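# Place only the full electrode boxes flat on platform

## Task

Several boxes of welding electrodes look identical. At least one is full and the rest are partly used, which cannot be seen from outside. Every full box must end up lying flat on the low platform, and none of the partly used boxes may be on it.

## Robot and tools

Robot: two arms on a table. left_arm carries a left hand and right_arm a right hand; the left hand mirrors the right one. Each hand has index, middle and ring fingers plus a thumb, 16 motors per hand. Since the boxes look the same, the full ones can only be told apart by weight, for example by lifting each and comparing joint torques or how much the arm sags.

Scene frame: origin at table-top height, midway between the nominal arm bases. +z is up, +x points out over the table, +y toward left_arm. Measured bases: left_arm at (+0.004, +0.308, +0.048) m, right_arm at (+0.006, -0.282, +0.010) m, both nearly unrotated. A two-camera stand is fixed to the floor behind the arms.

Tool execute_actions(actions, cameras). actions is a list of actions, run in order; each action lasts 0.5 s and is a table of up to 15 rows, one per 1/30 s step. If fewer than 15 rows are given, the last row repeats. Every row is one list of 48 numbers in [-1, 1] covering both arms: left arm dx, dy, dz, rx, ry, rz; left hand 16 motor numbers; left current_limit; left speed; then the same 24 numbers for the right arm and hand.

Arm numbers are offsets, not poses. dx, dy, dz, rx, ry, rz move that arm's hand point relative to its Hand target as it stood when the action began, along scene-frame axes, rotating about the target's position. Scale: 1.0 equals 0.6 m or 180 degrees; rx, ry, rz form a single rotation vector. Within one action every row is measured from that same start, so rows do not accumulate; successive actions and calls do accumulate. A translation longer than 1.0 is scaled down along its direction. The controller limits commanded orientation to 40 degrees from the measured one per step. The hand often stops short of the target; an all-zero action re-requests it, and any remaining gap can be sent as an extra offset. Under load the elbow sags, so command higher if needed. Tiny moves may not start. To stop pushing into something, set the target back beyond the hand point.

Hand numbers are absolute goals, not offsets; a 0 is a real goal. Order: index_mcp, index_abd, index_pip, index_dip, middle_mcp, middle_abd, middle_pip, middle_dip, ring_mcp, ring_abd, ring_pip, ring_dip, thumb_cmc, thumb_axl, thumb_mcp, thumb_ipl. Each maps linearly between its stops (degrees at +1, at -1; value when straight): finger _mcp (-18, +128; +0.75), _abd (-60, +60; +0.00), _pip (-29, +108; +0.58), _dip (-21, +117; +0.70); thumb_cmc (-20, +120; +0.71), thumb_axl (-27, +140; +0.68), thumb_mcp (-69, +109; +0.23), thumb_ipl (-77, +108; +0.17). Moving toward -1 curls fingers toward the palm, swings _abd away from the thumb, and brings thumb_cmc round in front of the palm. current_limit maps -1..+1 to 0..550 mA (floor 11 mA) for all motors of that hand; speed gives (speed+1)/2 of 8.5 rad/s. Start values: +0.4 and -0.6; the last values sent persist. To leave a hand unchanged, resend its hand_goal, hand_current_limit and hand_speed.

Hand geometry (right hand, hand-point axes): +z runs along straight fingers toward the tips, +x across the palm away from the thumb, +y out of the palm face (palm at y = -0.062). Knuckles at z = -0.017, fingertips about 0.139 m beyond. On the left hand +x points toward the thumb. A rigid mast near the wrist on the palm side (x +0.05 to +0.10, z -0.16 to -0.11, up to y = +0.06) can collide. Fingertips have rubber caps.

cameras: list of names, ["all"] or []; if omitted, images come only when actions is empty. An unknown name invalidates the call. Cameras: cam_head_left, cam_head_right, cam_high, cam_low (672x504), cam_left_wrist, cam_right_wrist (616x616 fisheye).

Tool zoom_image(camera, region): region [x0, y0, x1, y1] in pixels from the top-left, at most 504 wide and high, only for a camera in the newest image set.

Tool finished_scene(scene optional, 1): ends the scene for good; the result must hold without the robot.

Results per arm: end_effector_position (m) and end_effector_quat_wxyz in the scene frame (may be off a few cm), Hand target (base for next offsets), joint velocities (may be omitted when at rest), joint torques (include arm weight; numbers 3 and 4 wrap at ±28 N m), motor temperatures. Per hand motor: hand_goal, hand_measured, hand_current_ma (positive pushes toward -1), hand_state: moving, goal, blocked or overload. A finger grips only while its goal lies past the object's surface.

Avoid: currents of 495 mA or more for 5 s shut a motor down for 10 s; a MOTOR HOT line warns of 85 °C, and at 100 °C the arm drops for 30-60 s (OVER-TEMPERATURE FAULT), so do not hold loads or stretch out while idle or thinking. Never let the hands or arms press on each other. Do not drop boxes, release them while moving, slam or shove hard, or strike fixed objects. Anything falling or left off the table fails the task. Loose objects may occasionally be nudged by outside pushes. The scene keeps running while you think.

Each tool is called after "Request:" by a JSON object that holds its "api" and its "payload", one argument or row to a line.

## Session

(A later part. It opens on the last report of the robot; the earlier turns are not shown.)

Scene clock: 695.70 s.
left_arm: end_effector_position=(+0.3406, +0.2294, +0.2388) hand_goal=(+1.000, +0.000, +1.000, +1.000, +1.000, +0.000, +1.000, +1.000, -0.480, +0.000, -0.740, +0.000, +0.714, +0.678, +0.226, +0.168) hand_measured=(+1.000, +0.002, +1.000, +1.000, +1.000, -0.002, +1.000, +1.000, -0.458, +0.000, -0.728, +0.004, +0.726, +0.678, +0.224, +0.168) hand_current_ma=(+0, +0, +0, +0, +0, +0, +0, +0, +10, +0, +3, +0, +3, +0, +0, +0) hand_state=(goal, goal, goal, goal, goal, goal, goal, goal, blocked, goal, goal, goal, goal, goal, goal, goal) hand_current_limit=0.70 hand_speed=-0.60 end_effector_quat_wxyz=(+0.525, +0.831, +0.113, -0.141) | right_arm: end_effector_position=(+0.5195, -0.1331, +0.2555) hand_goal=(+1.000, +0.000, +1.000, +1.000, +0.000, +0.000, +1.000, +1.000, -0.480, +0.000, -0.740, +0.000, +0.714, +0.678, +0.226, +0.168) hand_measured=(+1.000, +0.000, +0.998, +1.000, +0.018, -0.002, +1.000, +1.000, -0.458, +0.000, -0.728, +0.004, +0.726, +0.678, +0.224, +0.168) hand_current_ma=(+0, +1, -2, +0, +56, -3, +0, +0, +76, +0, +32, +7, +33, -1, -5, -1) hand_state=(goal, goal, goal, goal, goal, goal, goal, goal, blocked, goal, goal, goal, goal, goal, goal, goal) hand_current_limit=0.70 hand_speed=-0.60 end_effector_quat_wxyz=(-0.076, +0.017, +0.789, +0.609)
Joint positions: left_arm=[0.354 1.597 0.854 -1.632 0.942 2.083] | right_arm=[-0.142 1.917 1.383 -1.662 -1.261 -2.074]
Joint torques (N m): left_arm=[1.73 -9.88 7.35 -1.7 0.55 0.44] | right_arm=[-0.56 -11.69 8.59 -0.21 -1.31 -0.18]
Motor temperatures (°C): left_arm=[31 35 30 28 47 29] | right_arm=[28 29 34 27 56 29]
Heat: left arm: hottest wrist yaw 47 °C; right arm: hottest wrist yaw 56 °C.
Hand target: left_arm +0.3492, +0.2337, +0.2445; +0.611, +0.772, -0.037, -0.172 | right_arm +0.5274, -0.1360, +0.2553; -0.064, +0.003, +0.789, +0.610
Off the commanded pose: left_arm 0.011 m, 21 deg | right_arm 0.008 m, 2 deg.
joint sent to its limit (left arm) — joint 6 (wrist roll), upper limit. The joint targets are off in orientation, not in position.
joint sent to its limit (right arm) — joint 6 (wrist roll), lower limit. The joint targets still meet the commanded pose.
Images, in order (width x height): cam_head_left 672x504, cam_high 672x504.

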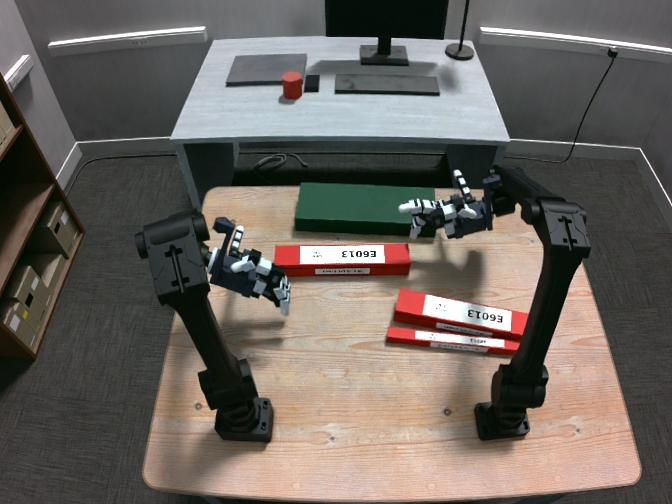

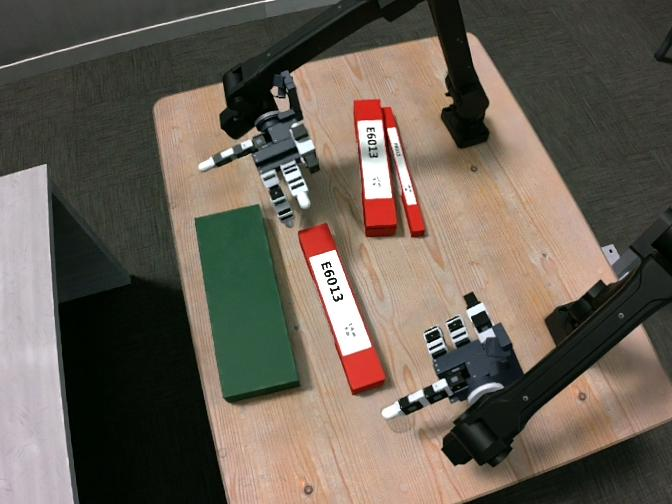

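Request:
{"api": "execute_actions", "payload": {
  "actions": [
    [[0.0,0.03,0.03,0,0,0,1,0,1,1,1,0,1,1,-0.48,0,-0.74,0,0.714,0.678,0.226,0.168,0.7,-0.6,0.022,0.05,-0.01,0,0,0,1,0,1,1,0.0,0,1,1,-0.48,0,-0.74,0,0.714,0.678,0.226,0.168,0.7,-0.6]],
    [[0.03,0.0,0.0,0,0,0,1,0,1,1,1,0,1,1,-0.48,0,-0.74,0,0.714,0.678,0.226,0.168,0.7,-0.6,0.00,0.0,-0.06,0,0,0,1,0,1,1,0,0,1,1,-0.48,0,-0.74,0,0.714,0.678,0.226,0.168,0.7,-0.6]]
  ],
  "cameras": ["cam_high","cam_head_left"]
}}

Request:
{"api": "zoom_image", "payload": {
  "camera": "cam_head_left",
  "region": [380, 200, 500, 320]
}}

Request:
{"api": "zoom_image", "payload": {
  "camera": "cam_high",
  "region": [230, 150, 360, 280]
}}

Scene clock: 697.73 s.
left_arm: end_effector_position=(+0.3590, +0.2509, +0.2588) hand_goal=(+1.000, +0.000, +1.000, +1.000, +1.000, +0.000, +1.000, +1.000, -0.480, +0.000, -0.740, +0.000, +0.714, +0.678, +0.226, +0.168) hand_measured=(+1.000, +0.002, +1.000, +1.000, +1.000, -0.002, +1.000, +1.000, -0.458, +0.000, -0.728, +0.004, +0.726, +0.678, +0.224, +0.168) hand_current_ma=(+0, +0, +0, +0, +0, +0, +0, +0, +10, +0, +3, +0, +3, +0, +0, +0) hand_state=(goal, goal, goal, goal, goal, goal, goal, goal, blocked, goal, goal, goal, goal, goal, goal, goal) hand_current_limit=0.70 hand_speed=-0.60 end_effector_quat_wxyz=(+0.521, +0.836, +0.122, -0.119) | right_arm: end_effector_position=(+0.5366, -0.1077, +0.2185) hand_goal=(+1.000, +0.000, +1.000, +1.000, +0.000, +0.000, +1.000, +1.000, -0.480, +0.000, -0.740, +0.000, +0.714, +0.678, +0.226, +0.168) hand_measured=(+1.000, +0.000, +0.998, +1.000, +0.018, -0.002, +1.000, +1.000, -0.458, +0.000, -0.728, +0.004, +0.726, +0.678, +0.224, +0.168) hand_current_ma=(+0, +1, -2, +0, +56, -3, +0, +0, +76, +0, +32, +7, +33, -1, -5, -1) hand_state=(goal, goal, goal, goal, goal, goal, goal, goal, blocked, goal, goal, goal, goal, goal, goal, goal) hand_current_limit=0.70 hand_speed=-0.60 end_effector_quat_wxyz=(-0.060, +0.000, +0.789, +0.611)
Joint positions: left_arm=[0.397 1.586 0.925 -1.68 0.931 2.083] | right_arm=[-0.089 1.982 1.388 -1.446 -1.291 -1.958]
Joint torques (N m): left_arm=[0.73 -9.52 7.62 -1.59 0.81 0.43] | right_arm=[0.03 -12.81 6.91 -0.02 -1.46 0.14]
Motor temperatures (°C): left_arm=[31 35 30 28 46 29] | right_arm=[28 29 34 27 56 29]
Heat: left arm: hottest wrist yaw 46 °C; right arm: hottest wrist yaw 56 °C.
Hand target: left_arm +0.3674, +0.2517, +0.2625; +0.611, +0.772, -0.037, -0.172 | right_arm +0.5406, -0.1060, +0.2133; -0.064, +0.003, +0.789, +0.610
Off the commanded pose: left_arm 0.009 m, 23 deg | right_arm 0.007 m, 1 deg.
joint sent to its limit (left arm) — joint 4 (wrist pitch), lower limit; joint 6 (wrist roll), upper limit. The joint targets are off in orientation, not in position.
Images, in order (width x height): cam_head_left 672x504, cam_high 672x504.

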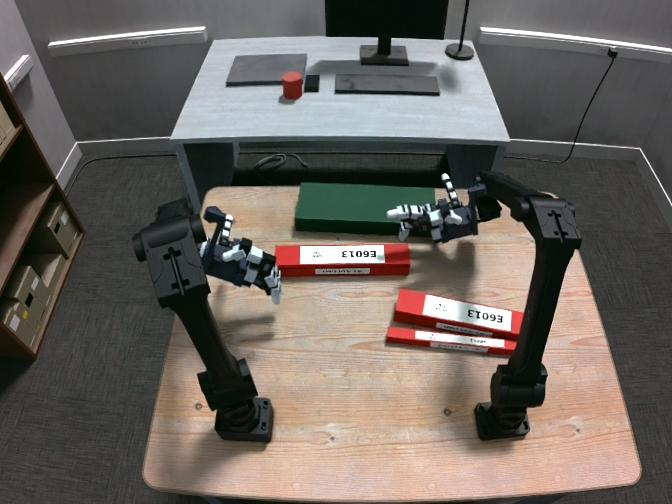

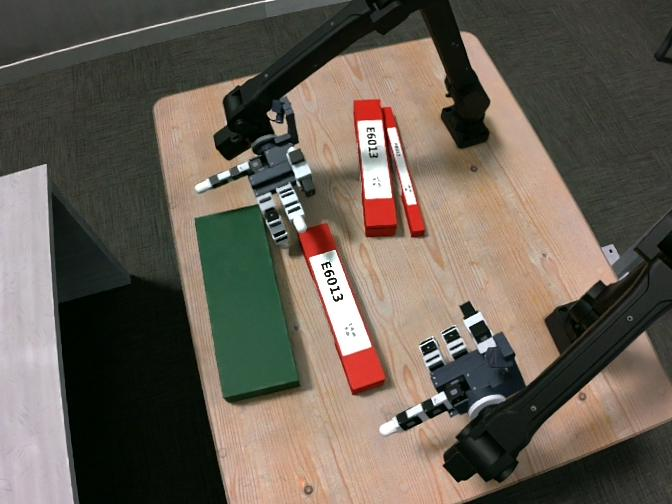

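Scaled by 4.200.

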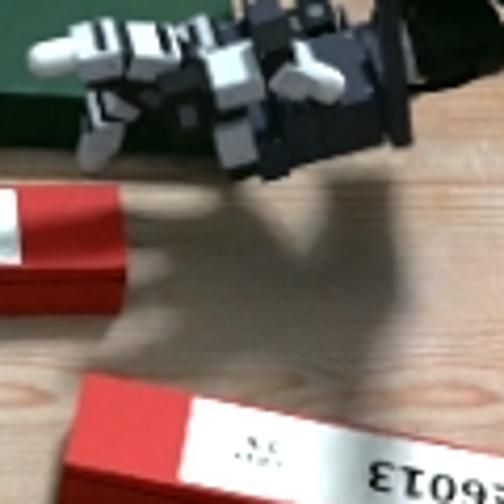

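Scaled by 3.877.

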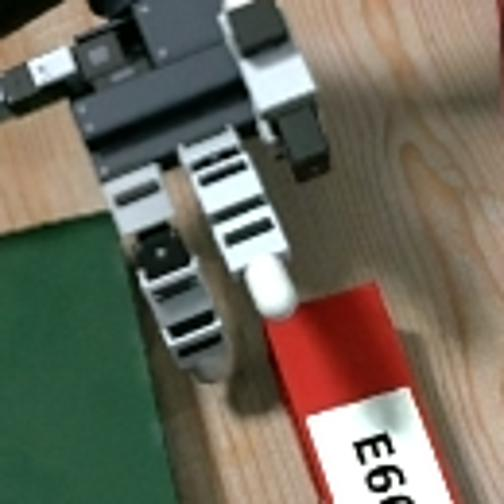

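Request:
{"api": "execute_actions", "payload": {
  "actions": [
    [[0.0,0.03,0.0,0,0,0,1,0,1,1,1,0,1,1,-0.48,0,-0.74,0,0.714,0.678,0.226,0.168,0.7,-0.6,-0.06,0.0,-0.01,0,0,0,1,0,1,1,0.0,0,1,1,-0.48,0,-0.74,0,0.714,0.678,0.226,0.168,0.7,-0.6]],
    [[0.0,0.0,0.0,0,0,0,1,0,1,1,1,0,1,1,-0.48,0,-0.74,0,0.714,0.678,0.226,0.168,0.7,-0.6,-0.06,0.0,-0.0,0,0,0,1,0,1,1,0,0,1,1,-0.48,0,-0.74,0,0.714,0.678,0.226,0.168,0.7,-0.6]]
  ],
  "cameras": ["cam_high","cam_head_left"]
}}

Request:
{"api": "zoom_image", "payload": {
  "camera": "cam_high",
  "region": [230, 150, 480, 400]
}}

Scene clock: 699.60 s.
left_arm: end_effector_position=(+0.3586, +0.2623, +0.2565) hand_goal=(+1.000, +0.000, +1.000, +1.000, +1.000, +0.000, +1.000, +1.000, -0.480, +0.000, -0.740, +0.000, +0.714, +0.678, +0.226, +0.168) hand_measured=(+1.000, +0.002, +1.000, +1.000, +1.000, -0.002, +1.000, +1.000, -0.458, +0.000, -0.728, +0.004, +0.726, +0.678, +0.224, +0.168) hand_current_ma=(+0, +0, +0, +0, +0, +0, +0, +0, +10, +0, +3, +0, +3, +0, +0, +0) hand_state=(goal, goal, goal, goal, goal, goal, goal, goal, blocked, goal, goal, goal, goal, goal, goal, goal) hand_current_limit=0.70 hand_speed=-0.60 end_effector_quat_wxyz=(+0.516, +0.839, +0.131, -0.115) | right_arm: end_effector_position=(+0.4727, -0.1066, +0.2045) hand_goal=(+1.000, +0.000, +1.000, +1.000, +0.000, +0.000, +1.000, +1.000, -0.480, +0.000, -0.740, +0.000, +0.714, +0.678, +0.226, +0.168) hand_measured=(+1.000, +0.038, +1.000, +1.000, +0.016, -0.002, +1.000, +1.000, -0.458, +0.000, -0.728, +0.004, +0.726, +0.678, +0.224, +0.168) hand_current_ma=(+0, +110, +0, +0, +54, -3, +0, +0, +76, +0, +32, +7, +34, -1, -5, -1) hand_state=(goal, blocked, goal, goal, goal, goal, goal, goal, blocked, goal, goal, goal, goal, goal, goal, goal) hand_current_limit=0.70 hand_speed=-0.60 end_effector_quat_wxyz=(-0.065, +0.004, +0.788, +0.612)
Joint positions: left_arm=[0.429 1.586 0.928 -1.68 0.91 2.083] | right_arm=[-0.091 1.872 1.16 -1.342 -1.293 -1.959]
Joint torques (N m): left_arm=[2.43 -10.17 7.88 -1.65 0.58 0.43] | right_arm=[-0.15 -12.86 4.89 -0.16 -1.28 0.02]
Motor temperatures (°C): left_arm=[31 35 30 28 46 29] | right_arm=[28 29 34 27 56 29]
Heat: left arm: hottest wrist yaw 46 °C; right arm: hottest wrist yaw 56 °C.
Hand target: left_arm +0.3673, +0.2697, +0.2625; +0.611, +0.772, -0.037, -0.172 | right_arm +0.4686, -0.1060, +0.2071; -0.064, +0.003, +0.790, +0.610
Off the commanded pose: left_arm 0.013 m, 24 deg | right_arm 0.005 m, 0 deg.
joint sent to its limit (left arm) — joint 4 (wrist pitch), lower limit; joint 6 (wrist roll), upper limit. The joint targets are off in orientation, not in position.
Images, in order (width x height): cam_head_left 672x504, cam_high 672x504.

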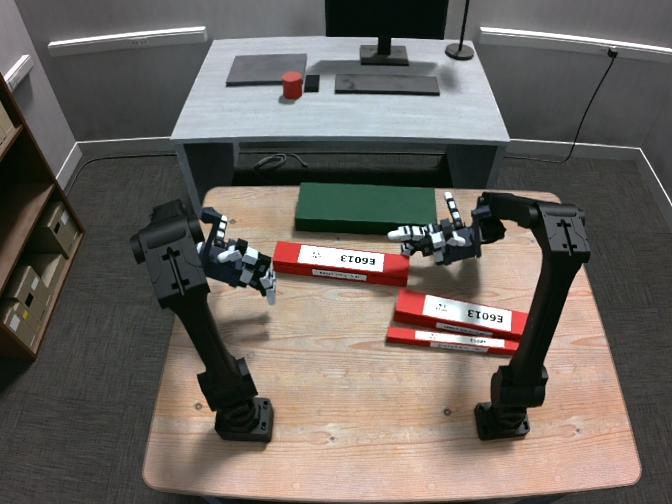

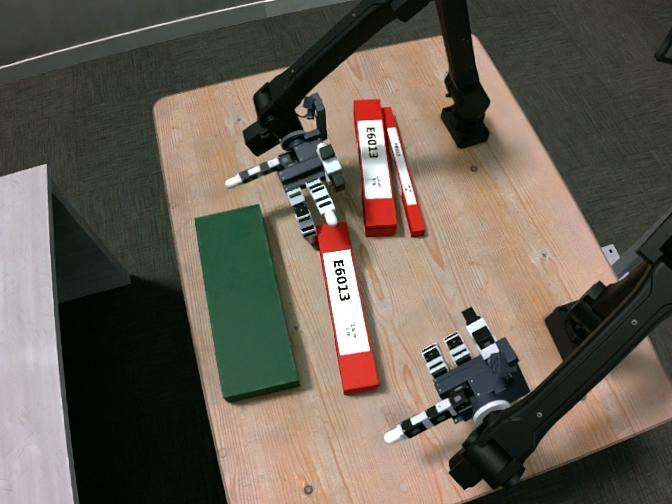

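Scaled by 2.016.

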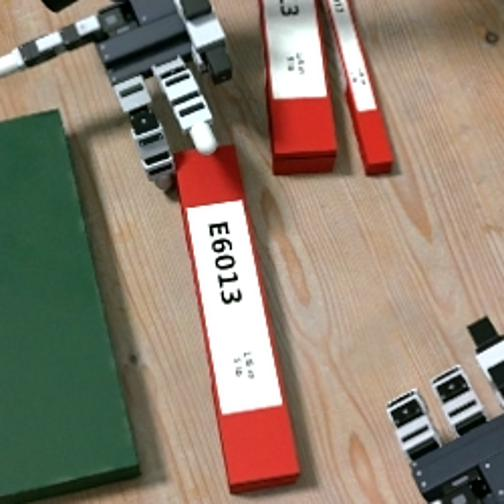

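Request:
{"api": "execute_actions", "payload": {
  "actions": [
    [[0.0,0.0,0.0,0,0,0,1,0,1,1,1,0,1,1,-0.48,0,-0.74,0,0.714,0.678,0.226,0.168,0.7,-0.6,0.01,-0.05,0.0,0,0,0,1,0,1,1,0.0,0,1,1,-0.48,0,-0.74,0,0.714,0.678,0.226,0.168,0.7,-0.6]],
    [[0.0,0.0,0.0,0,0,0,1,0,1,1,1,0,1,1,-0.48,0,-0.74,0,0.714,0.678,0.226,0.168,0.7,-0.6,0.0,-0.07,-0.0,0,0,0,1,0,1,1,0.5,0,1,1,-0.48,0,-0.74,0,0.714,0.678,0.226,0.168,0.7,-0.6]],
    [[0.0,0.0,0.0,0,0,0,1,0,1,1,1,0,1,1,-0.48,0,-0.74,0,0.714,0.678,0.226,0.168,0.7,-0.6,-0.02,0.0,-0.0,0,0,0,1,0,1,1,1,0,1,1,-0.48,0,-0.74,0,0.714,0.678,0.226,0.168,0.7,-0.6]]
  ],
  "cameras": ["cam_high","cam_head_left"]
}}

Request:
{"api": "zoom_image", "payload": {
  "camera": "cam_high",
  "region": [230, 100, 400, 270]
}}

Scene clock: 702.40 s.
left_arm: end_effector_position=(+0.3586, +0.2623, +0.2565) hand_goal=(+1.000, +0.000, +1.000, +1.000, +1.000, +0.000, +1.000, +1.000, -0.480, +0.000, -0.740, +0.000, +0.714, +0.678, +0.226, +0.168) hand_measured=(+1.000, +0.002, +1.000, +1.000, +1.000, -0.002, +1.000, +1.000, -0.458, +0.000, -0.728, +0.004, +0.726, +0.678, +0.224, +0.168) hand_current_ma=(+0, +0, +0, +0, +0, +0, +0, +0, +10, +0, +3, +0, +3, +0, +0, +0) hand_state=(goal, goal, goal, goal, goal, goal, goal, goal, blocked, goal, goal, goal, goal, goal, goal, goal) hand_current_limit=0.70 hand_speed=-0.60 end_effector_quat_wxyz=(+0.516, +0.839, +0.131, -0.115) | right_arm: end_effector_position=(+0.4665, -0.1768, +0.2025) hand_goal=(+1.000, +0.000, +1.000, +1.000, +1.000, +0.000, +1.000, +1.000, -0.480, +0.000, -0.740, +0.000, +0.714, +0.678, +0.226, +0.168) hand_measured=(+1.000, +0.004, +1.000, +1.000, +1.000, -0.002, +1.000, +1.000, -0.458, +0.000, -0.728, +0.004, +0.726, +0.678, +0.224, +0.168) hand_current_ma=(+0, +8, +0, +0, +0, -3, +0, +0, +76, +0, +32, +7, +34, -1, -5, -1) hand_state=(goal, goal, goal, goal, goal, goal, goal, goal, blocked, goal, goal, goal, goal, goal, goal, goal) hand_current_limit=0.70 hand_speed=-0.60 end_effector_quat_wxyz=(-0.048, +0.047, +0.803, +0.592)
Joint positions: left_arm=[0.429 1.586 0.928 -1.68 0.91 2.083] | right_arm=[-0.253 1.851 1.139 -1.469 -1.204 -2.073]
Joint torques (N m): left_arm=[2.49 -10.23 7.87 -1.62 0.58 0.44] | right_arm=[-0.5 -12.34 5.12 -0.87 -1.19 -0.17]
Motor temperatures (°C): left_arm=[31 35 30 28 46 29] | right_arm=[28 29 34 27 56 29]
Heat: left arm: hottest wrist yaw 46 °C; right arm: hottest wrist yaw 56 °C.
Hand target: left_arm +0.3673, +0.2697, +0.2625; +0.611, +0.772, -0.037, -0.172 | right_arm +0.4626, -0.1781, +0.2072; -0.064, +0.003, +0.790, +0.610
Off the commanded pose: left_arm 0.013 m, 24 deg | right_arm 0.006 m, 6 deg.
joint sent to its limit (left arm) — joint 4 (wrist pitch), lower limit; joint 6 (wrist roll), upper limit. The joint targets are off in orientation, not in position.
joint sent to its limit (right arm) — joint 6 (wrist roll), lower limit. The joint targets are off in orientation, not in position.
Images, in order (width x height): cam_head_left 672x504, cam_high 672x504.

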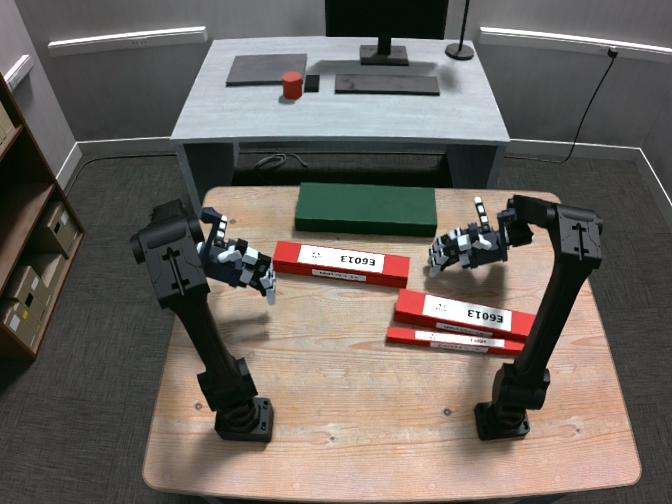

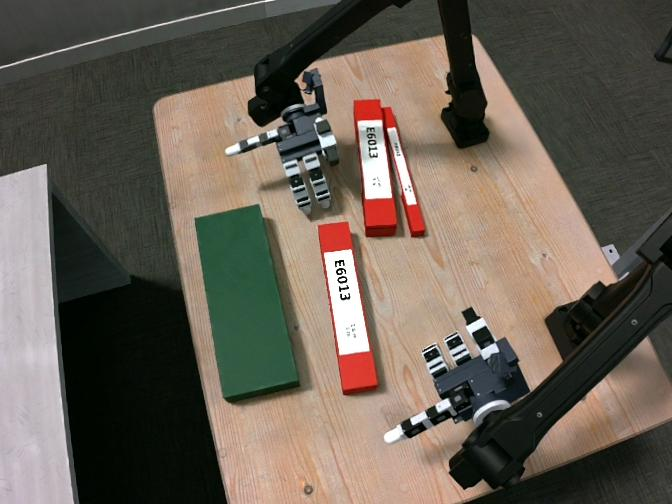

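Scaled by 2.965.

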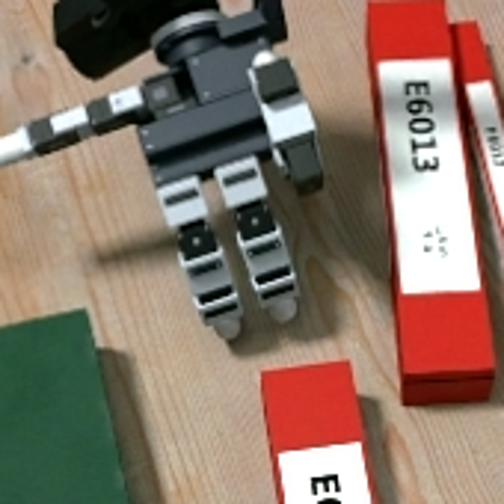

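Request:
{"api": "execute_actions", "payload": {
  "actions": [
    [[0.0,0.0,0.0,0,0,0,1,0,1,1,1,0,1,1,-0.48,0,-0.74,0,0.714,0.678,0.226,0.168,0.7,-0.6,-0.02,0.075,0.0,0,0,0,1,0,1,1,1,0,1,1,-0.48,0,-0.74,0,0.714,0.678,0.226,0.168,0.7,-0.6]],
    [[0.0,0.0,0.0,0,0,0,1,0,1,1,1,0,1,1,-0.48,0,-0.74,0,0.714,0.678,0.226,0.168,0.7,-0.6,-0.0,0.075,-0.0,0,0,0,1,0,1,1,1,0,1,1,-0.48,0,-0.74,0,0.714,0.678,0.226,0.168,0.7,-0.6]],
    [[0.0,0.0,0.0,0,0,0,1,0,1,1,1,0,1,1,-0.48,0,-0.74,0,0.714,0.678,0.226,0.168,0.7,-0.6,-0.0,0.075,-0.0,0,0,0,1,0,1,1,1,0,1,1,-0.48,0,-0.74,0,0.714,0.678,0.226,0.168,0.7,-0.6]]
  ],
  "cameras": ["cam_high","cam_head_left"]
}}

Request:
{"api": "zoom_image", "payload": {
  "camera": "cam_high",
  "region": [230, 150, 480, 400]
}}

Scene clock: 705.57 s.
left_arm: end_effector_position=(+0.3586, +0.2623, +0.2565) hand_goal=(+1.000, +0.000, +1.000, +1.000, +1.000, +0.000, +1.000, +1.000, -0.480, +0.000, -0.740, +0.000, +0.714, +0.678, +0.226, +0.168) hand_measured=(+1.000, +0.002, +1.000, +1.000, +1.000, -0.002, +1.000, +1.000, -0.458, +0.000, -0.728, +0.004, +0.726, +0.678, +0.224, +0.168) hand_current_ma=(+0, +0, +0, +0, +0, +0, +0, +0, +10, +0, +3, +0, +3, +0, +0, +0) hand_state=(goal, goal, goal, goal, goal, goal, goal, goal, blocked, goal, goal, goal, goal, goal, goal, goal) hand_current_limit=0.70 hand_speed=-0.60 end_effector_quat_wxyz=(+0.516, +0.839, +0.131, -0.115) | right_arm: end_effector_position=(+0.4552, -0.0507, +0.2042) hand_goal=(+1.000, +0.000, +1.000, +1.000, +1.000, +0.000, +1.000, +1.000, -0.480, +0.000, -0.740, +0.000, +0.714, +0.678, +0.226, +0.168) hand_measured=(+1.000, -0.002, +1.000, +1.000, +1.000, -0.002, +1.000, +1.000, -0.458, +0.000, -0.728, +0.004, +0.726, +0.678, +0.224, +0.168) hand_current_ma=(+1, -2, +0, +0, +0, -2, +0, +0, +76, +0, +32, +7, +34, -1, -5, -1) hand_state=(goal, goal, goal, goal, goal, goal, goal, goal, blocked, goal, goal, goal, goal, goal, goal, goal) hand_current_limit=0.70 hand_speed=-0.60 end_effector_quat_wxyz=(-0.070, -0.002, +0.789, +0.610)
Joint positions: left_arm=[0.429 1.586 0.928 -1.68 0.91 2.083] | right_arm=[0.034 1.774 1.036 -0.92 -1.321 -1.549]
Joint torques (N m): left_arm=[2.37 -10.23 7.86 -1.61 0.58 0.43] | right_arm=[1.03 -11.93 5.59 0.66 -1.66 0.16]
Motor temperatures (°C): left_arm=[31 34 31 28 45 29] | right_arm=[28 29 34 27 56 29]
Heat: left arm: hottest wrist yaw 45 °C; right arm: hottest wrist yaw 56 °C.
Hand target: left_arm +0.3673, +0.2697, +0.2625; +0.611, +0.772, -0.037, -0.172 | right_arm +0.4506, -0.0431, +0.2072; -0.064, +0.003, +0.790, +0.610
Off the commanded pose: left_arm 0.013 m, 24 deg | right_arm 0.009 m, 1 deg.
joint sent to its limit (left arm) — joint 4 (wrist pitch), lower limit; joint 6 (wrist roll), upper limit. The joint targets are off in orientation, not in position.
Images, in order (width x height): cam_head_left 672x504, cam_high 672x504.

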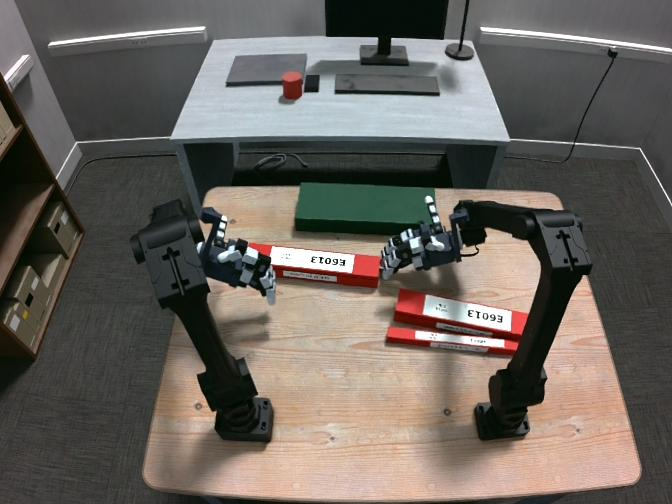

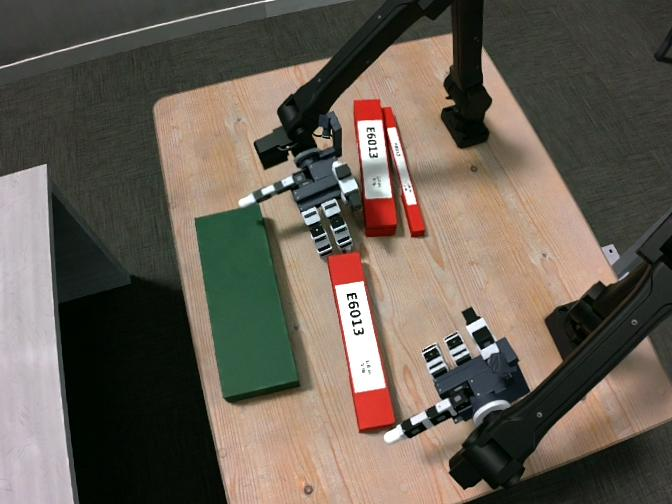

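Scaled by 2.016.

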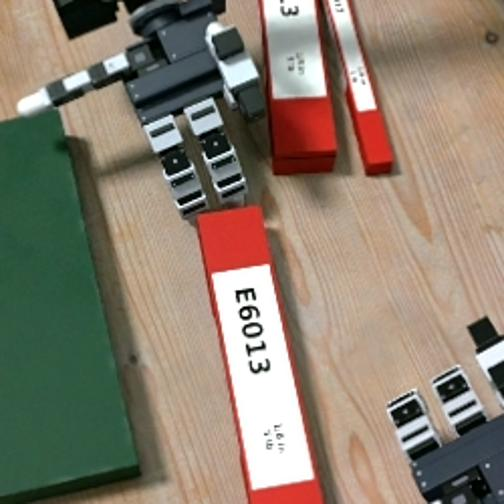

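Request:
{"api": "execute_actions", "payload": {
  "actions": [
    [[0.0,0.0,0.0,0,0,0,1,0,1,1,1,0,1,1,-0.48,0,-0.74,0,0.714,0.678,0.226,0.168,0.7,-0.6,0.0,0.05,0.0,0,0,0,1,0,1,1,1,0,1,1,-0.48,0,-0.74,0,0.714,0.678,0.226,0.168,0.7,-0.6]],
    [[0.0,0.0,0.0,0,0,0,1,0,1,1,1,0,1,1,-0.48,0,-0.74,0,0.714,0.678,0.226,0.168,0.7,-0.6,0.03,-0.08,-0.0,0,0,0,1,0,1,1,0,0,1,1,-0.48,0,-0.74,0,0.714,0.678,0.226,0.168,0.7,-0.6]],
    [[0.0,0.0,0.0,0,0,0,1,0,1,1,1,0,1,1,-0.48,0,-0.74,0,0.714,0.678,0.226,0.168,0.7,-0.6,0.055,0.0,-0.0,0,0,0,1,0,1,1,0,0,1,1,-0.48,0,-0.74,0,0.714,0.678,0.226,0.168,0.7,-0.6]]
  ],
  "cameras": ["cam_high","cam_head_left"]
}}

Request:
{"api": "zoom_image", "payload": {
  "camera": "cam_high",
  "region": [230, 180, 410, 360]
}}

Scene clock: 708.87 s.
left_arm: end_effector_position=(+0.3586, +0.2623, +0.2565) hand_goal=(+1.000, +0.000, +1.000, +1.000, +1.000, +0.000, +1.000, +1.000, -0.480, +0.000, -0.740, +0.000, +0.714, +0.678, +0.226, +0.168) hand_measured=(+1.000, +0.002, +1.000, +1.000, +1.000, -0.002, +1.000, +1.000, -0.458, +0.000, -0.728, +0.004, +0.726, +0.678, +0.224, +0.168) hand_current_ma=(+0, +0, +0, +0, +0, +0, +0, +0, +10, +0, +3, +0, +3, +0, +0, +0) hand_state=(goal, goal, goal, goal, goal, goal, goal, goal, blocked, goal, goal, goal, goal, goal, goal, goal) hand_current_limit=0.70 hand_speed=-0.60 end_effector_quat_wxyz=(+0.516, +0.839, +0.131, -0.115) | right_arm: end_effector_position=(+0.4890, -0.0574, +0.2065) hand_goal=(+1.000, +0.000, +1.000, +1.000, +0.000, +0.000, +1.000, +1.000, -0.480, +0.000, -0.740, +0.000, +0.714, +0.678, +0.226, +0.168) hand_measured=(+1.000, +0.002, +1.000, +1.000, +0.018, +0.000, +1.000, +1.000, -0.458, +0.000, -0.728, +0.004, +0.726, +0.678, +0.224, +0.168) hand_current_ma=(+0, +2, +0, +0, +61, +1, +0, +0, +76, +0, +32, +7, +34, -1, -5, -1) hand_state=(goal, goal, goal, goal, goal, goal, goal, goal, blocked, goal, goal, goal, goal, goal, goal, goal) hand_current_limit=0.70 hand_speed=-0.60 end_effector_quat_wxyz=(-0.071, +0.008, +0.789, +0.611)
Joint positions: left_arm=[0.429 1.586 0.928 -1.68 0.91 2.083] | right_arm=[0.015 1.837 1.141 -0.999 -1.322 -1.573]
Joint torques (N m): left_arm=[2.32 -10.11 7.91 -1.63 0.59 0.43] | right_arm=[-0.97 -10.4 9.21 -0.29 -1.46 -0.17]
Motor temperatures (°C): left_arm=[31 34 31 28 45 29] | right_arm=[28 29 34 27 56 29]
Heat: left arm: hottest wrist yaw 45 °C; right arm: hottest wrist yaw 56 °C.
Hand target: left_arm +0.3673, +0.2697, +0.2625; +0.611, +0.772, -0.037, -0.172 | right_arm +0.5016, -0.0610, +0.2072; -0.064, +0.003, +0.790, +0.610
Off the commanded pose: left_arm 0.013 m, 24 deg | right_arm 0.013 m, 1 deg.
joint sent to its limit (left arm) — joint 4 (wrist pitch), lower limit; joint 6 (wrist roll), upper limit. The joint targets are off in orientation, not in position.
Images, in order (width x height): cam_head_left 672x504, cam_high 672x504.

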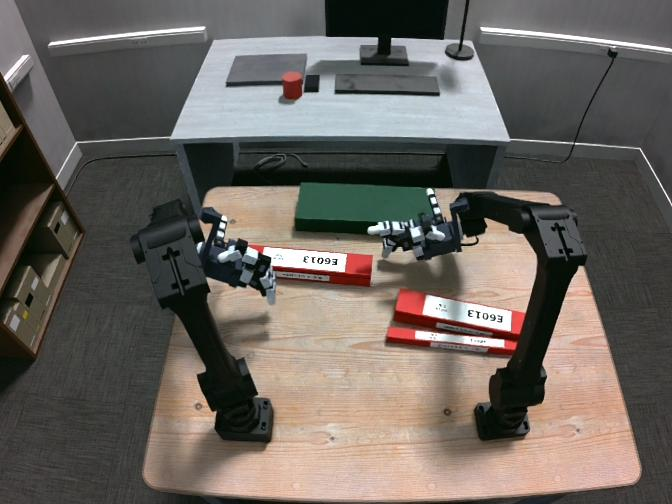

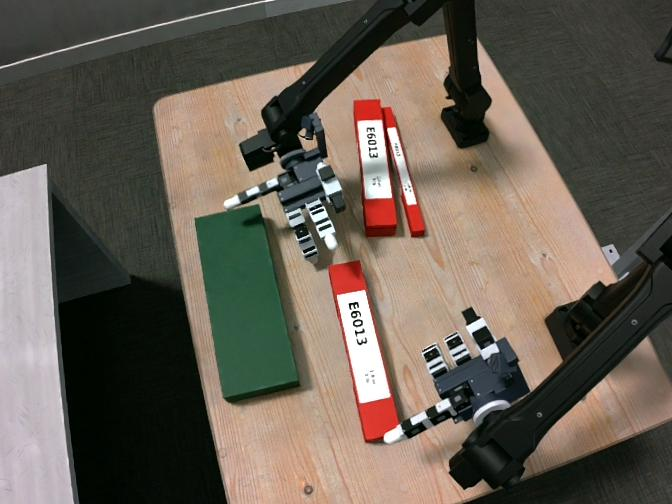

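Scaled by 2.800.

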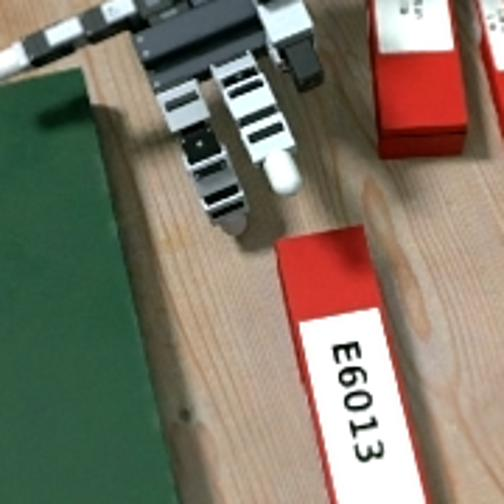

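Request:
{"api": "execute_actions", "payload": {
  "actions": [
    [[0.0,0.0,0.0,0,0,0,1,0,1,1,1,0,1,1,-0.48,0,-0.74,0,0.714,0.678,0.226,0.168,0.7,-0.6,0.0,0.09,0.0,0,0,0,1,0,1,1,0,0,1,1,-0.48,0,-0.74,0,0.714,0.678,0.226,0.168,0.7,-0.6]],
    [[0.0,0.0,0.0,0,0,0,1,0,1,1,1,0,1,1,-0.48,0,-0.74,0,0.714,0.678,0.226,0.168,0.7,-0.6,-0.05,0,-0.01,0,0,0,1,0,1,1,0,0,1,1,-0.48,0,-0.74,0,0.714,0.678,0.226,0.168,0.7,-0.6]],
    [[0.0,0.0,0.0,0,0,0,1,0,1,1,1,0,1,1,-0.48,0,-0.74,0,0.714,0.678,0.226,0.168,0.7,-0.6,-0.06,0.0,-0.0,0,0,0,1,0,1,1,0,0,1,1,-0.48,0,-0.74,0,0.714,0.678,0.226,0.168,0.7,-0.6]],
    [[0.0,0.0,0.0,0,0,0,1,0,1,1,1,0,1,1,-0.48,0,-0.74,0,0.714,0.678,0.226,0.168,0.7,-0.6,-0.06,0.01,-0.0,0,0,0,1,0,1,1,0,0,1,1,-0.48,0,-0.74,0,0.714,0.678,0.226,0.168,0.7,-0.6]]
  ],
  "cameras": ["cam_high","cam_head_left"]
}}

Request:
{"api": "zoom_image", "payload": {
  "camera": "cam_high",
  "region": [230, 180, 480, 430]
}}

Scene clock: 712.30 s.
left_arm: end_effector_position=(+0.3586, +0.2623, +0.2565) hand_goal=(+1.000, +0.000, +1.000, +1.000, +1.000, +0.000, +1.000, +1.000, -0.480, +0.000, -0.740, +0.000, +0.714, +0.678, +0.226, +0.168) hand_measured=(+1.000, +0.002, +1.000, +1.000, +1.000, -0.002, +1.000, +1.000, -0.458, +0.000, -0.728, +0.004, +0.726, +0.678, +0.224, +0.168) hand_current_ma=(+0, +0, +0, +0, +0, +0, +0, +0, +10, +0, +3, +0, +3, +0, +0, +0) hand_state=(goal, goal, goal, goal, goal, goal, goal, goal, blocked, goal, goal, goal, goal, goal, goal, goal) hand_current_limit=0.70 hand_speed=-0.60 end_effector_quat_wxyz=(+0.516, +0.839, +0.131, -0.115) | right_arm: end_effector_position=(+0.4068, -0.0078, +0.1983) hand_goal=(+1.000, +0.000, +1.000, +1.000, +0.000, +0.000, +1.000, +1.000, -0.480, +0.000, -0.740, +0.000, +0.714, +0.678, +0.226, +0.168) hand_measured=(+1.000, +0.026, +1.000, +1.000, +0.018, +0.000, +1.000, +1.000, -0.458, +0.000, -0.728, +0.004, +0.726, +0.678, +0.224, +0.168) hand_current_ma=(+0, +74, +0, +0, +57, +1, +0, +0, +76, +0, +32, +7, +34, -1, -5, -1) hand_state=(goal, blocked, goal, goal, goal, goal, goal, goal, blocked, goal, goal, goal, goal, goal, goal, goal) hand_current_limit=0.70 hand_speed=-0.60 end_effector_quat_wxyz=(-0.059, +0.005, +0.792, +0.608)
Joint positions: left_arm=[0.429 1.586 0.928 -1.68 0.91 2.083] | right_arm=[0.155 1.625 0.781 -0.286 -1.286 -1.012]
Joint torques (N m): left_arm=[2.43 -10.11 7.88 -1.59 0.58 0.43] | right_arm=[1.2 -10.17 5.39 1.47 -1.59 0.19]
Motor temperatures (°C): left_arm=[31 34 31 28 45 29] | right_arm=[28 29 34 27 55 29]
Heat: left arm: hottest wrist yaw 45 °C; right arm: hottest wrist yaw 55 °C.
Hand target: left_arm +0.3673, +0.2697, +0.2625; +0.611, +0.772, -0.037, -0.172 | right_arm +0.3997, -0.0010, +0.2013; -0.064, +0.003, +0.789, +0.610
Off the commanded pose: left_arm 0.013 m, 24 deg | right_arm 0.010 m, 1 deg.
joint sent to its limit (left arm) — joint 4 (wrist pitch), lower limit; joint 6 (wrist roll), upper limit. The joint targets are off in orientation, not in position.
Images, in order (width x height): cam_head_left 672x504, cam_high 672x504.

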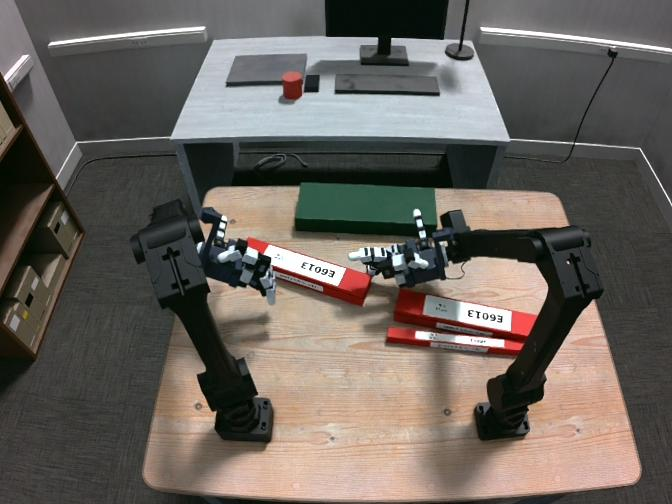

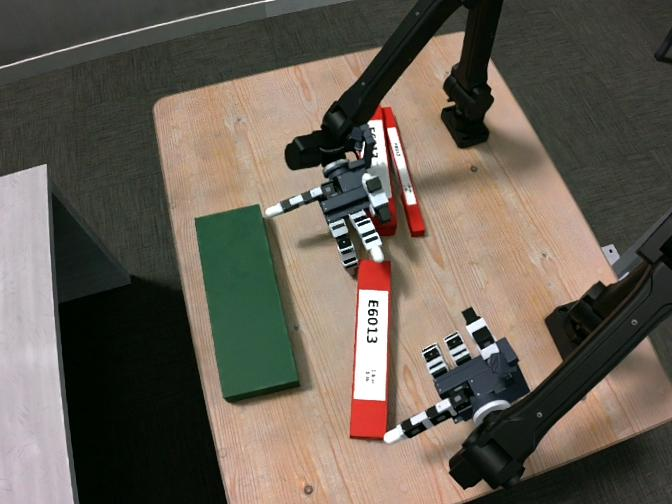

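Scaled by 2.016.

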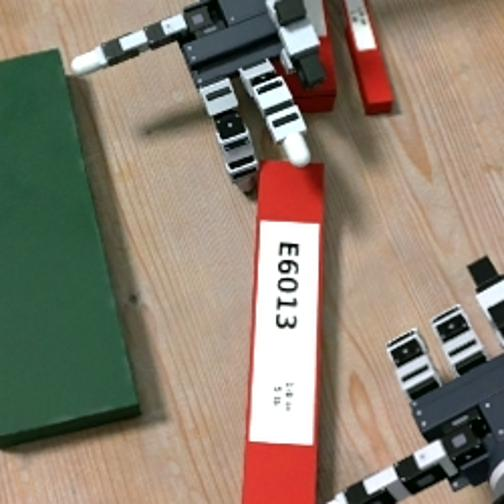

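Request:
{"api": "execute_actions", "payload": {
  "actions": [
    [[0.0,0.0,0.0,0,0,0,1,0,1,1,1,0,1,1,-0.48,0,-0.74,0,0.714,0.678,0.226,0.168,0.7,-0.6,-0.045,0.045,0.0,0,0,0,1,0,1,1,0,0,1,1,-0.48,0,-0.74,0,0.714,0.678,0.226,0.168,0.7,-0.6]],
    [[0.0,0.0,0.0,0,0,0,1,0,1,1,1,0,1,1,-0.48,0,-0.74,0,0.714,0.678,0.226,0.168,0.7,-0.6,-0.05,0.04,0,0,0,0,1,0,1,1,0,0,1,1,-0.48,0,-0.74,0,0.714,0.678,0.226,0.168,0.7,-0.6]],
    [[0.0,0.0,0.0,0,0,0,1,0,1,1,1,0,1,1,-0.48,0,-0.74,0,0.714,0.678,0.226,0.168,0.7,-0.6,-0.045,0.045,-0.0,0,0,0,1,0,1,1,0,0,1,1,-0.48,0,-0.74,0,0.714,0.678,0.226,0.168,0.7,-0.6]]
  ],
  "cameras": ["cam_high","cam_head_left"]
}}

Request:
{"api": "zoom_image", "payload": {
  "camera": "cam_high",
  "region": [230, 180, 480, 430]
}}

Scene clock: 715.20 s.
left_arm: end_effector_position=(+0.3586, +0.2623, +0.2565) hand_goal=(+1.000, +0.000, +1.000, +1.000, +1.000, +0.000, +1.000, +1.000, -0.480, +0.000, -0.740, +0.000, +0.714, +0.678, +0.226, +0.168) hand_measured=(+1.000, +0.002, +1.000, +1.000, +1.000, -0.002, +1.000, +1.000, -0.458, +0.000, -0.728, +0.004, +0.726, +0.678, +0.224, +0.168) hand_current_ma=(+0, +0, +0, +0, +0, +0, +0, +0, +10, +0, +3, +0, +3, +0, +0, +0) hand_state=(goal, goal, goal, goal, goal, goal, goal, goal, blocked, goal, goal, goal, goal, goal, goal, goal) hand_current_limit=0.70 hand_speed=-0.60 end_effector_quat_wxyz=(+0.516, +0.839, +0.131, -0.115) | right_arm: end_effector_position=(+0.3228, +0.0718, +0.1997) hand_goal=(+1.000, +0.000, +1.000, +1.000, +0.000, +0.000, +1.000, +1.000, -0.480, +0.000, -0.740, +0.000, +0.714, +0.678, +0.226, +0.168) hand_measured=(+1.000, +0.016, +1.000, +1.000, +0.018, +0.000, +1.000, +1.000, -0.458, +0.000, -0.728, +0.004, +0.726, +0.678, +0.224, +0.168) hand_current_ma=(+0, +37, +0, +0, +55, +1, +0, +0, +76, +0, +32, +7, +34, -1, -5, -1) hand_state=(goal, goal, goal, goal, goal, goal, goal, goal, blocked, goal, goal, goal, goal, goal, goal, goal) hand_current_limit=0.70 hand_speed=-0.60 end_effector_quat_wxyz=(-0.058, +0.007, +0.793, +0.606)
Joint positions: left_arm=[0.429 1.586 0.928 -1.68 0.91 2.083] | right_arm=[0.438 1.512 0.536 0.383 -1.088 -0.432]
Joint torques (N m): left_arm=[2.32 -10.11 7.87 -1.59 0.58 0.43] | right_arm=[1.2 -7.71 5.5 2.61 -1.04 0.15]
Motor temperatures (°C): left_arm=[31 34 31 28 44 29] | right_arm=[28 29 34 27 55 29]
Heat: left arm: hottest wrist yaw 44 °C; right arm: hottest wrist yaw 55 °C.
Hand target: left_arm +0.3673, +0.2697, +0.2625; +0.611, +0.772, -0.037, -0.172 | right_arm +0.3157, +0.0770, +0.2013; -0.064, +0.003, +0.789, +0.611
Off the commanded pose: left_arm 0.013 m, 24 deg | right_arm 0.009 m, 1 deg.
joint sent to its limit (left arm) — joint 4 (wrist pitch), lower limit; joint 6 (wrist roll), upper limit. The joint targets are off in orientation, not in position.
Images, in order (width x height): cam_head_left 672x504, cam_high 672x504.

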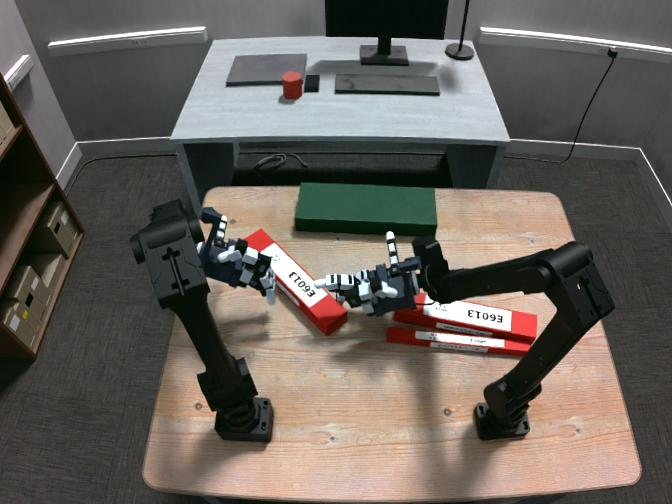

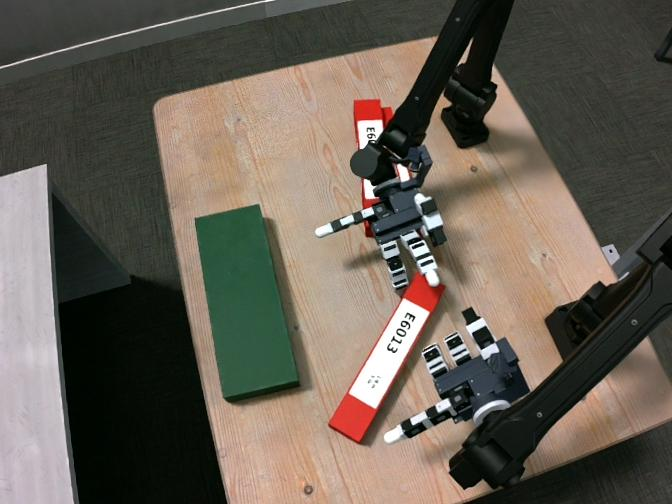

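Scaled by 2.016.

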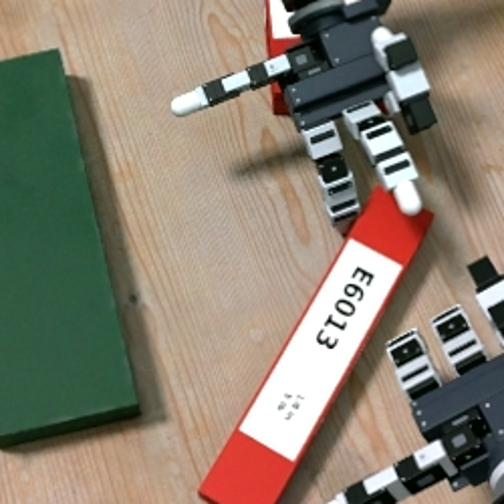

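Request:
{"api": "execute_actions", "payload": {
  "actions": [
    [[0.07,0.08,0.02,0,0,0,1,0,1,1,1,0,1,1,-0.48,0,-0.74,0,0.714,0.678,0.226,0.168,0.7,-0.6,0,0,0.0,0,0,0,1,0,1,1,0,0,1,1,-0.48,0,-0.74,0,0.714,0.678,0.226,0.168,0.7,-0.6]],
    [[0.08,0.08,0.0,0,0,0,1,0,1,1,1,0,1,1,-0.48,0,-0.74,0,0.714,0.678,0.226,0.168,0.7,-0.6,0,0,0,0,0,0,1,0,1,1,0,0,1,1,-0.48,0,-0.74,0,0.714,0.678,0.226,0.168,0.7,-0.6]],
    [[0.08,0.07,0.0,0,0,0,1,0,1,1,1,0,1,1,-0.48,0,-0.74,0,0.714,0.678,0.226,0.168,0.7,-0.6,0,0,-0.0,0,0,0,1,0,1,1,0,0,1,1,-0.48,0,-0.74,0,0.714,0.678,0.226,0.168,0.7,-0.6]]
  ],
  "cameras": ["cam_high","cam_head_left"]
}}

Request:
{"api": "zoom_image", "payload": {
  "camera": "cam_high",
  "region": [230, 250, 480, 500]
}}

Request:
{"api": "zoom_image", "payload": {
  "camera": "cam_head_left",
  "region": [190, 190, 350, 350]
}}

Scene clock: 718.40 s.
left_arm: end_effector_position=(+0.4956, +0.3999, +0.2712) hand_goal=(+1.000, +0.000, +1.000, +1.000, +1.000, +0.000, +1.000, +1.000, -0.480, +0.000, -0.740, +0.000, +0.714, +0.678, +0.226, +0.168) hand_measured=(+1.000, +0.002, +1.000, +1.000, +1.000, -0.002, +1.000, +1.000, -0.458, +0.000, -0.728, +0.004, +0.726, +0.678, +0.224, +0.168) hand_current_ma=(+0, +0, +0, +0, +0, +0, +0, +0, +10, +0, +3, +0, +3, +0, +0, +0) hand_state=(goal, goal, goal, goal, goal, goal, goal, goal, blocked, goal, goal, goal, goal, goal, goal, goal) hand_current_limit=0.70 hand_speed=-0.60 end_effector_quat_wxyz=(+0.512, +0.843, +0.163, +0.005) | right_arm: end_effector_position=(+0.3230, +0.0716, +0.2008) hand_goal=(+1.000, +0.000, +1.000, +1.000, +0.000, +0.000, +1.000, +1.000, -0.480, +0.000, -0.740, +0.000, +0.714, +0.678, +0.226, +0.168) hand_measured=(+1.000, +0.014, +1.000, +1.000, +0.018, +0.000, +1.000, +1.000, -0.458, +0.000, -0.728, +0.004, +0.726, +0.678, +0.224, +0.168) hand_current_ma=(+0, +37, +0, +0, +55, +1, +0, +0, +76, +0, +32, +7, +34, -1, -5, -1) hand_state=(goal, goal, goal, goal, goal, goal, goal, goal, blocked, goal, goal, goal, goal, goal, goal, goal) hand_current_limit=0.70 hand_speed=-0.60 end_effector_quat_wxyz=(-0.056, +0.009, +0.792, +0.608)
Joint positions: left_arm=[0.576 1.873 1.396 -1.691 0.958 2.083] | right_arm=[0.439 1.512 0.532 0.403 -1.085 -0.418]
Joint torques (N m): left_arm=[1.9 -15.03 9.26 -0.81 0.93 0.41] | right_arm=[1.26 -7.47 5.5 2.67 -1.04 0.16]
Heat: left arm: hottest wrist yaw 44 °C; right arm: hottest wrist yaw 54 °C.
Hand target: left_arm +0.5053, +0.4076, +0.2745; +0.611, +0.772, -0.037, -0.172 | right_arm +0.3157, +0.0770, +0.2013; -0.063, +0.003, +0.789, +0.610
Off the commanded pose: left_arm 0.013 m, 34 deg | right_arm 0.009 m, 1 deg.
joint sent to its limit (left arm) — joint 4 (wrist pitch), lower limit; joint 6 (wrist roll), upper limit. The joint targets are off in orientation, not in position.
Images, in order (width x height): cam_head_left 672x504, cam_high 672x504.

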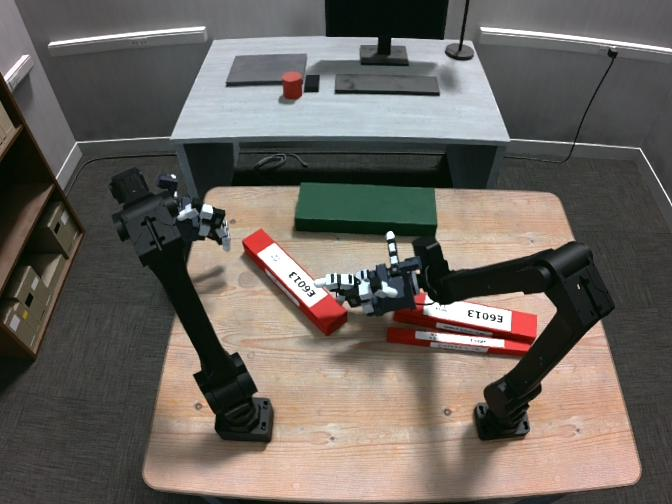

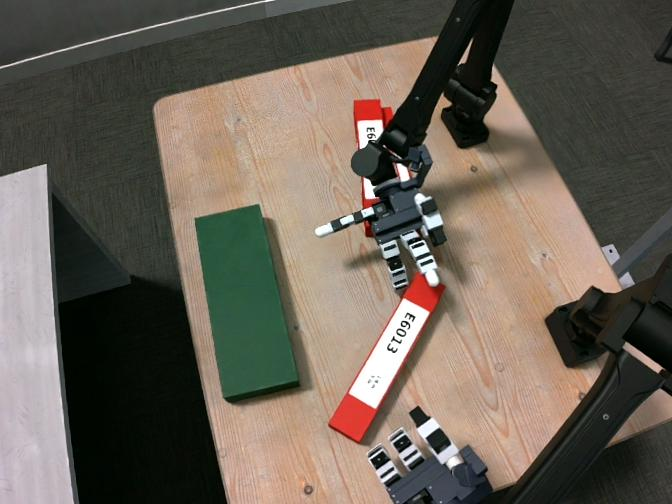

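Scaled by 2.016.

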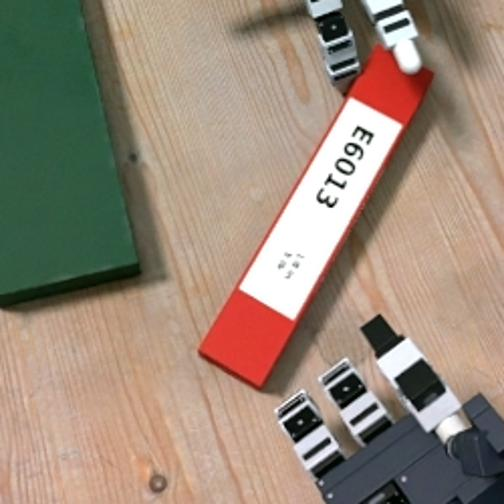

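Scaled by 3.150.

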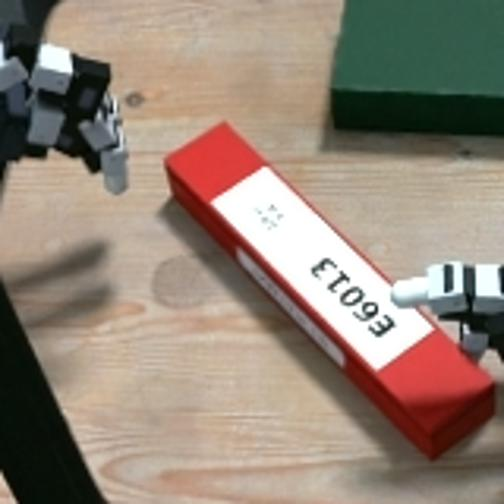

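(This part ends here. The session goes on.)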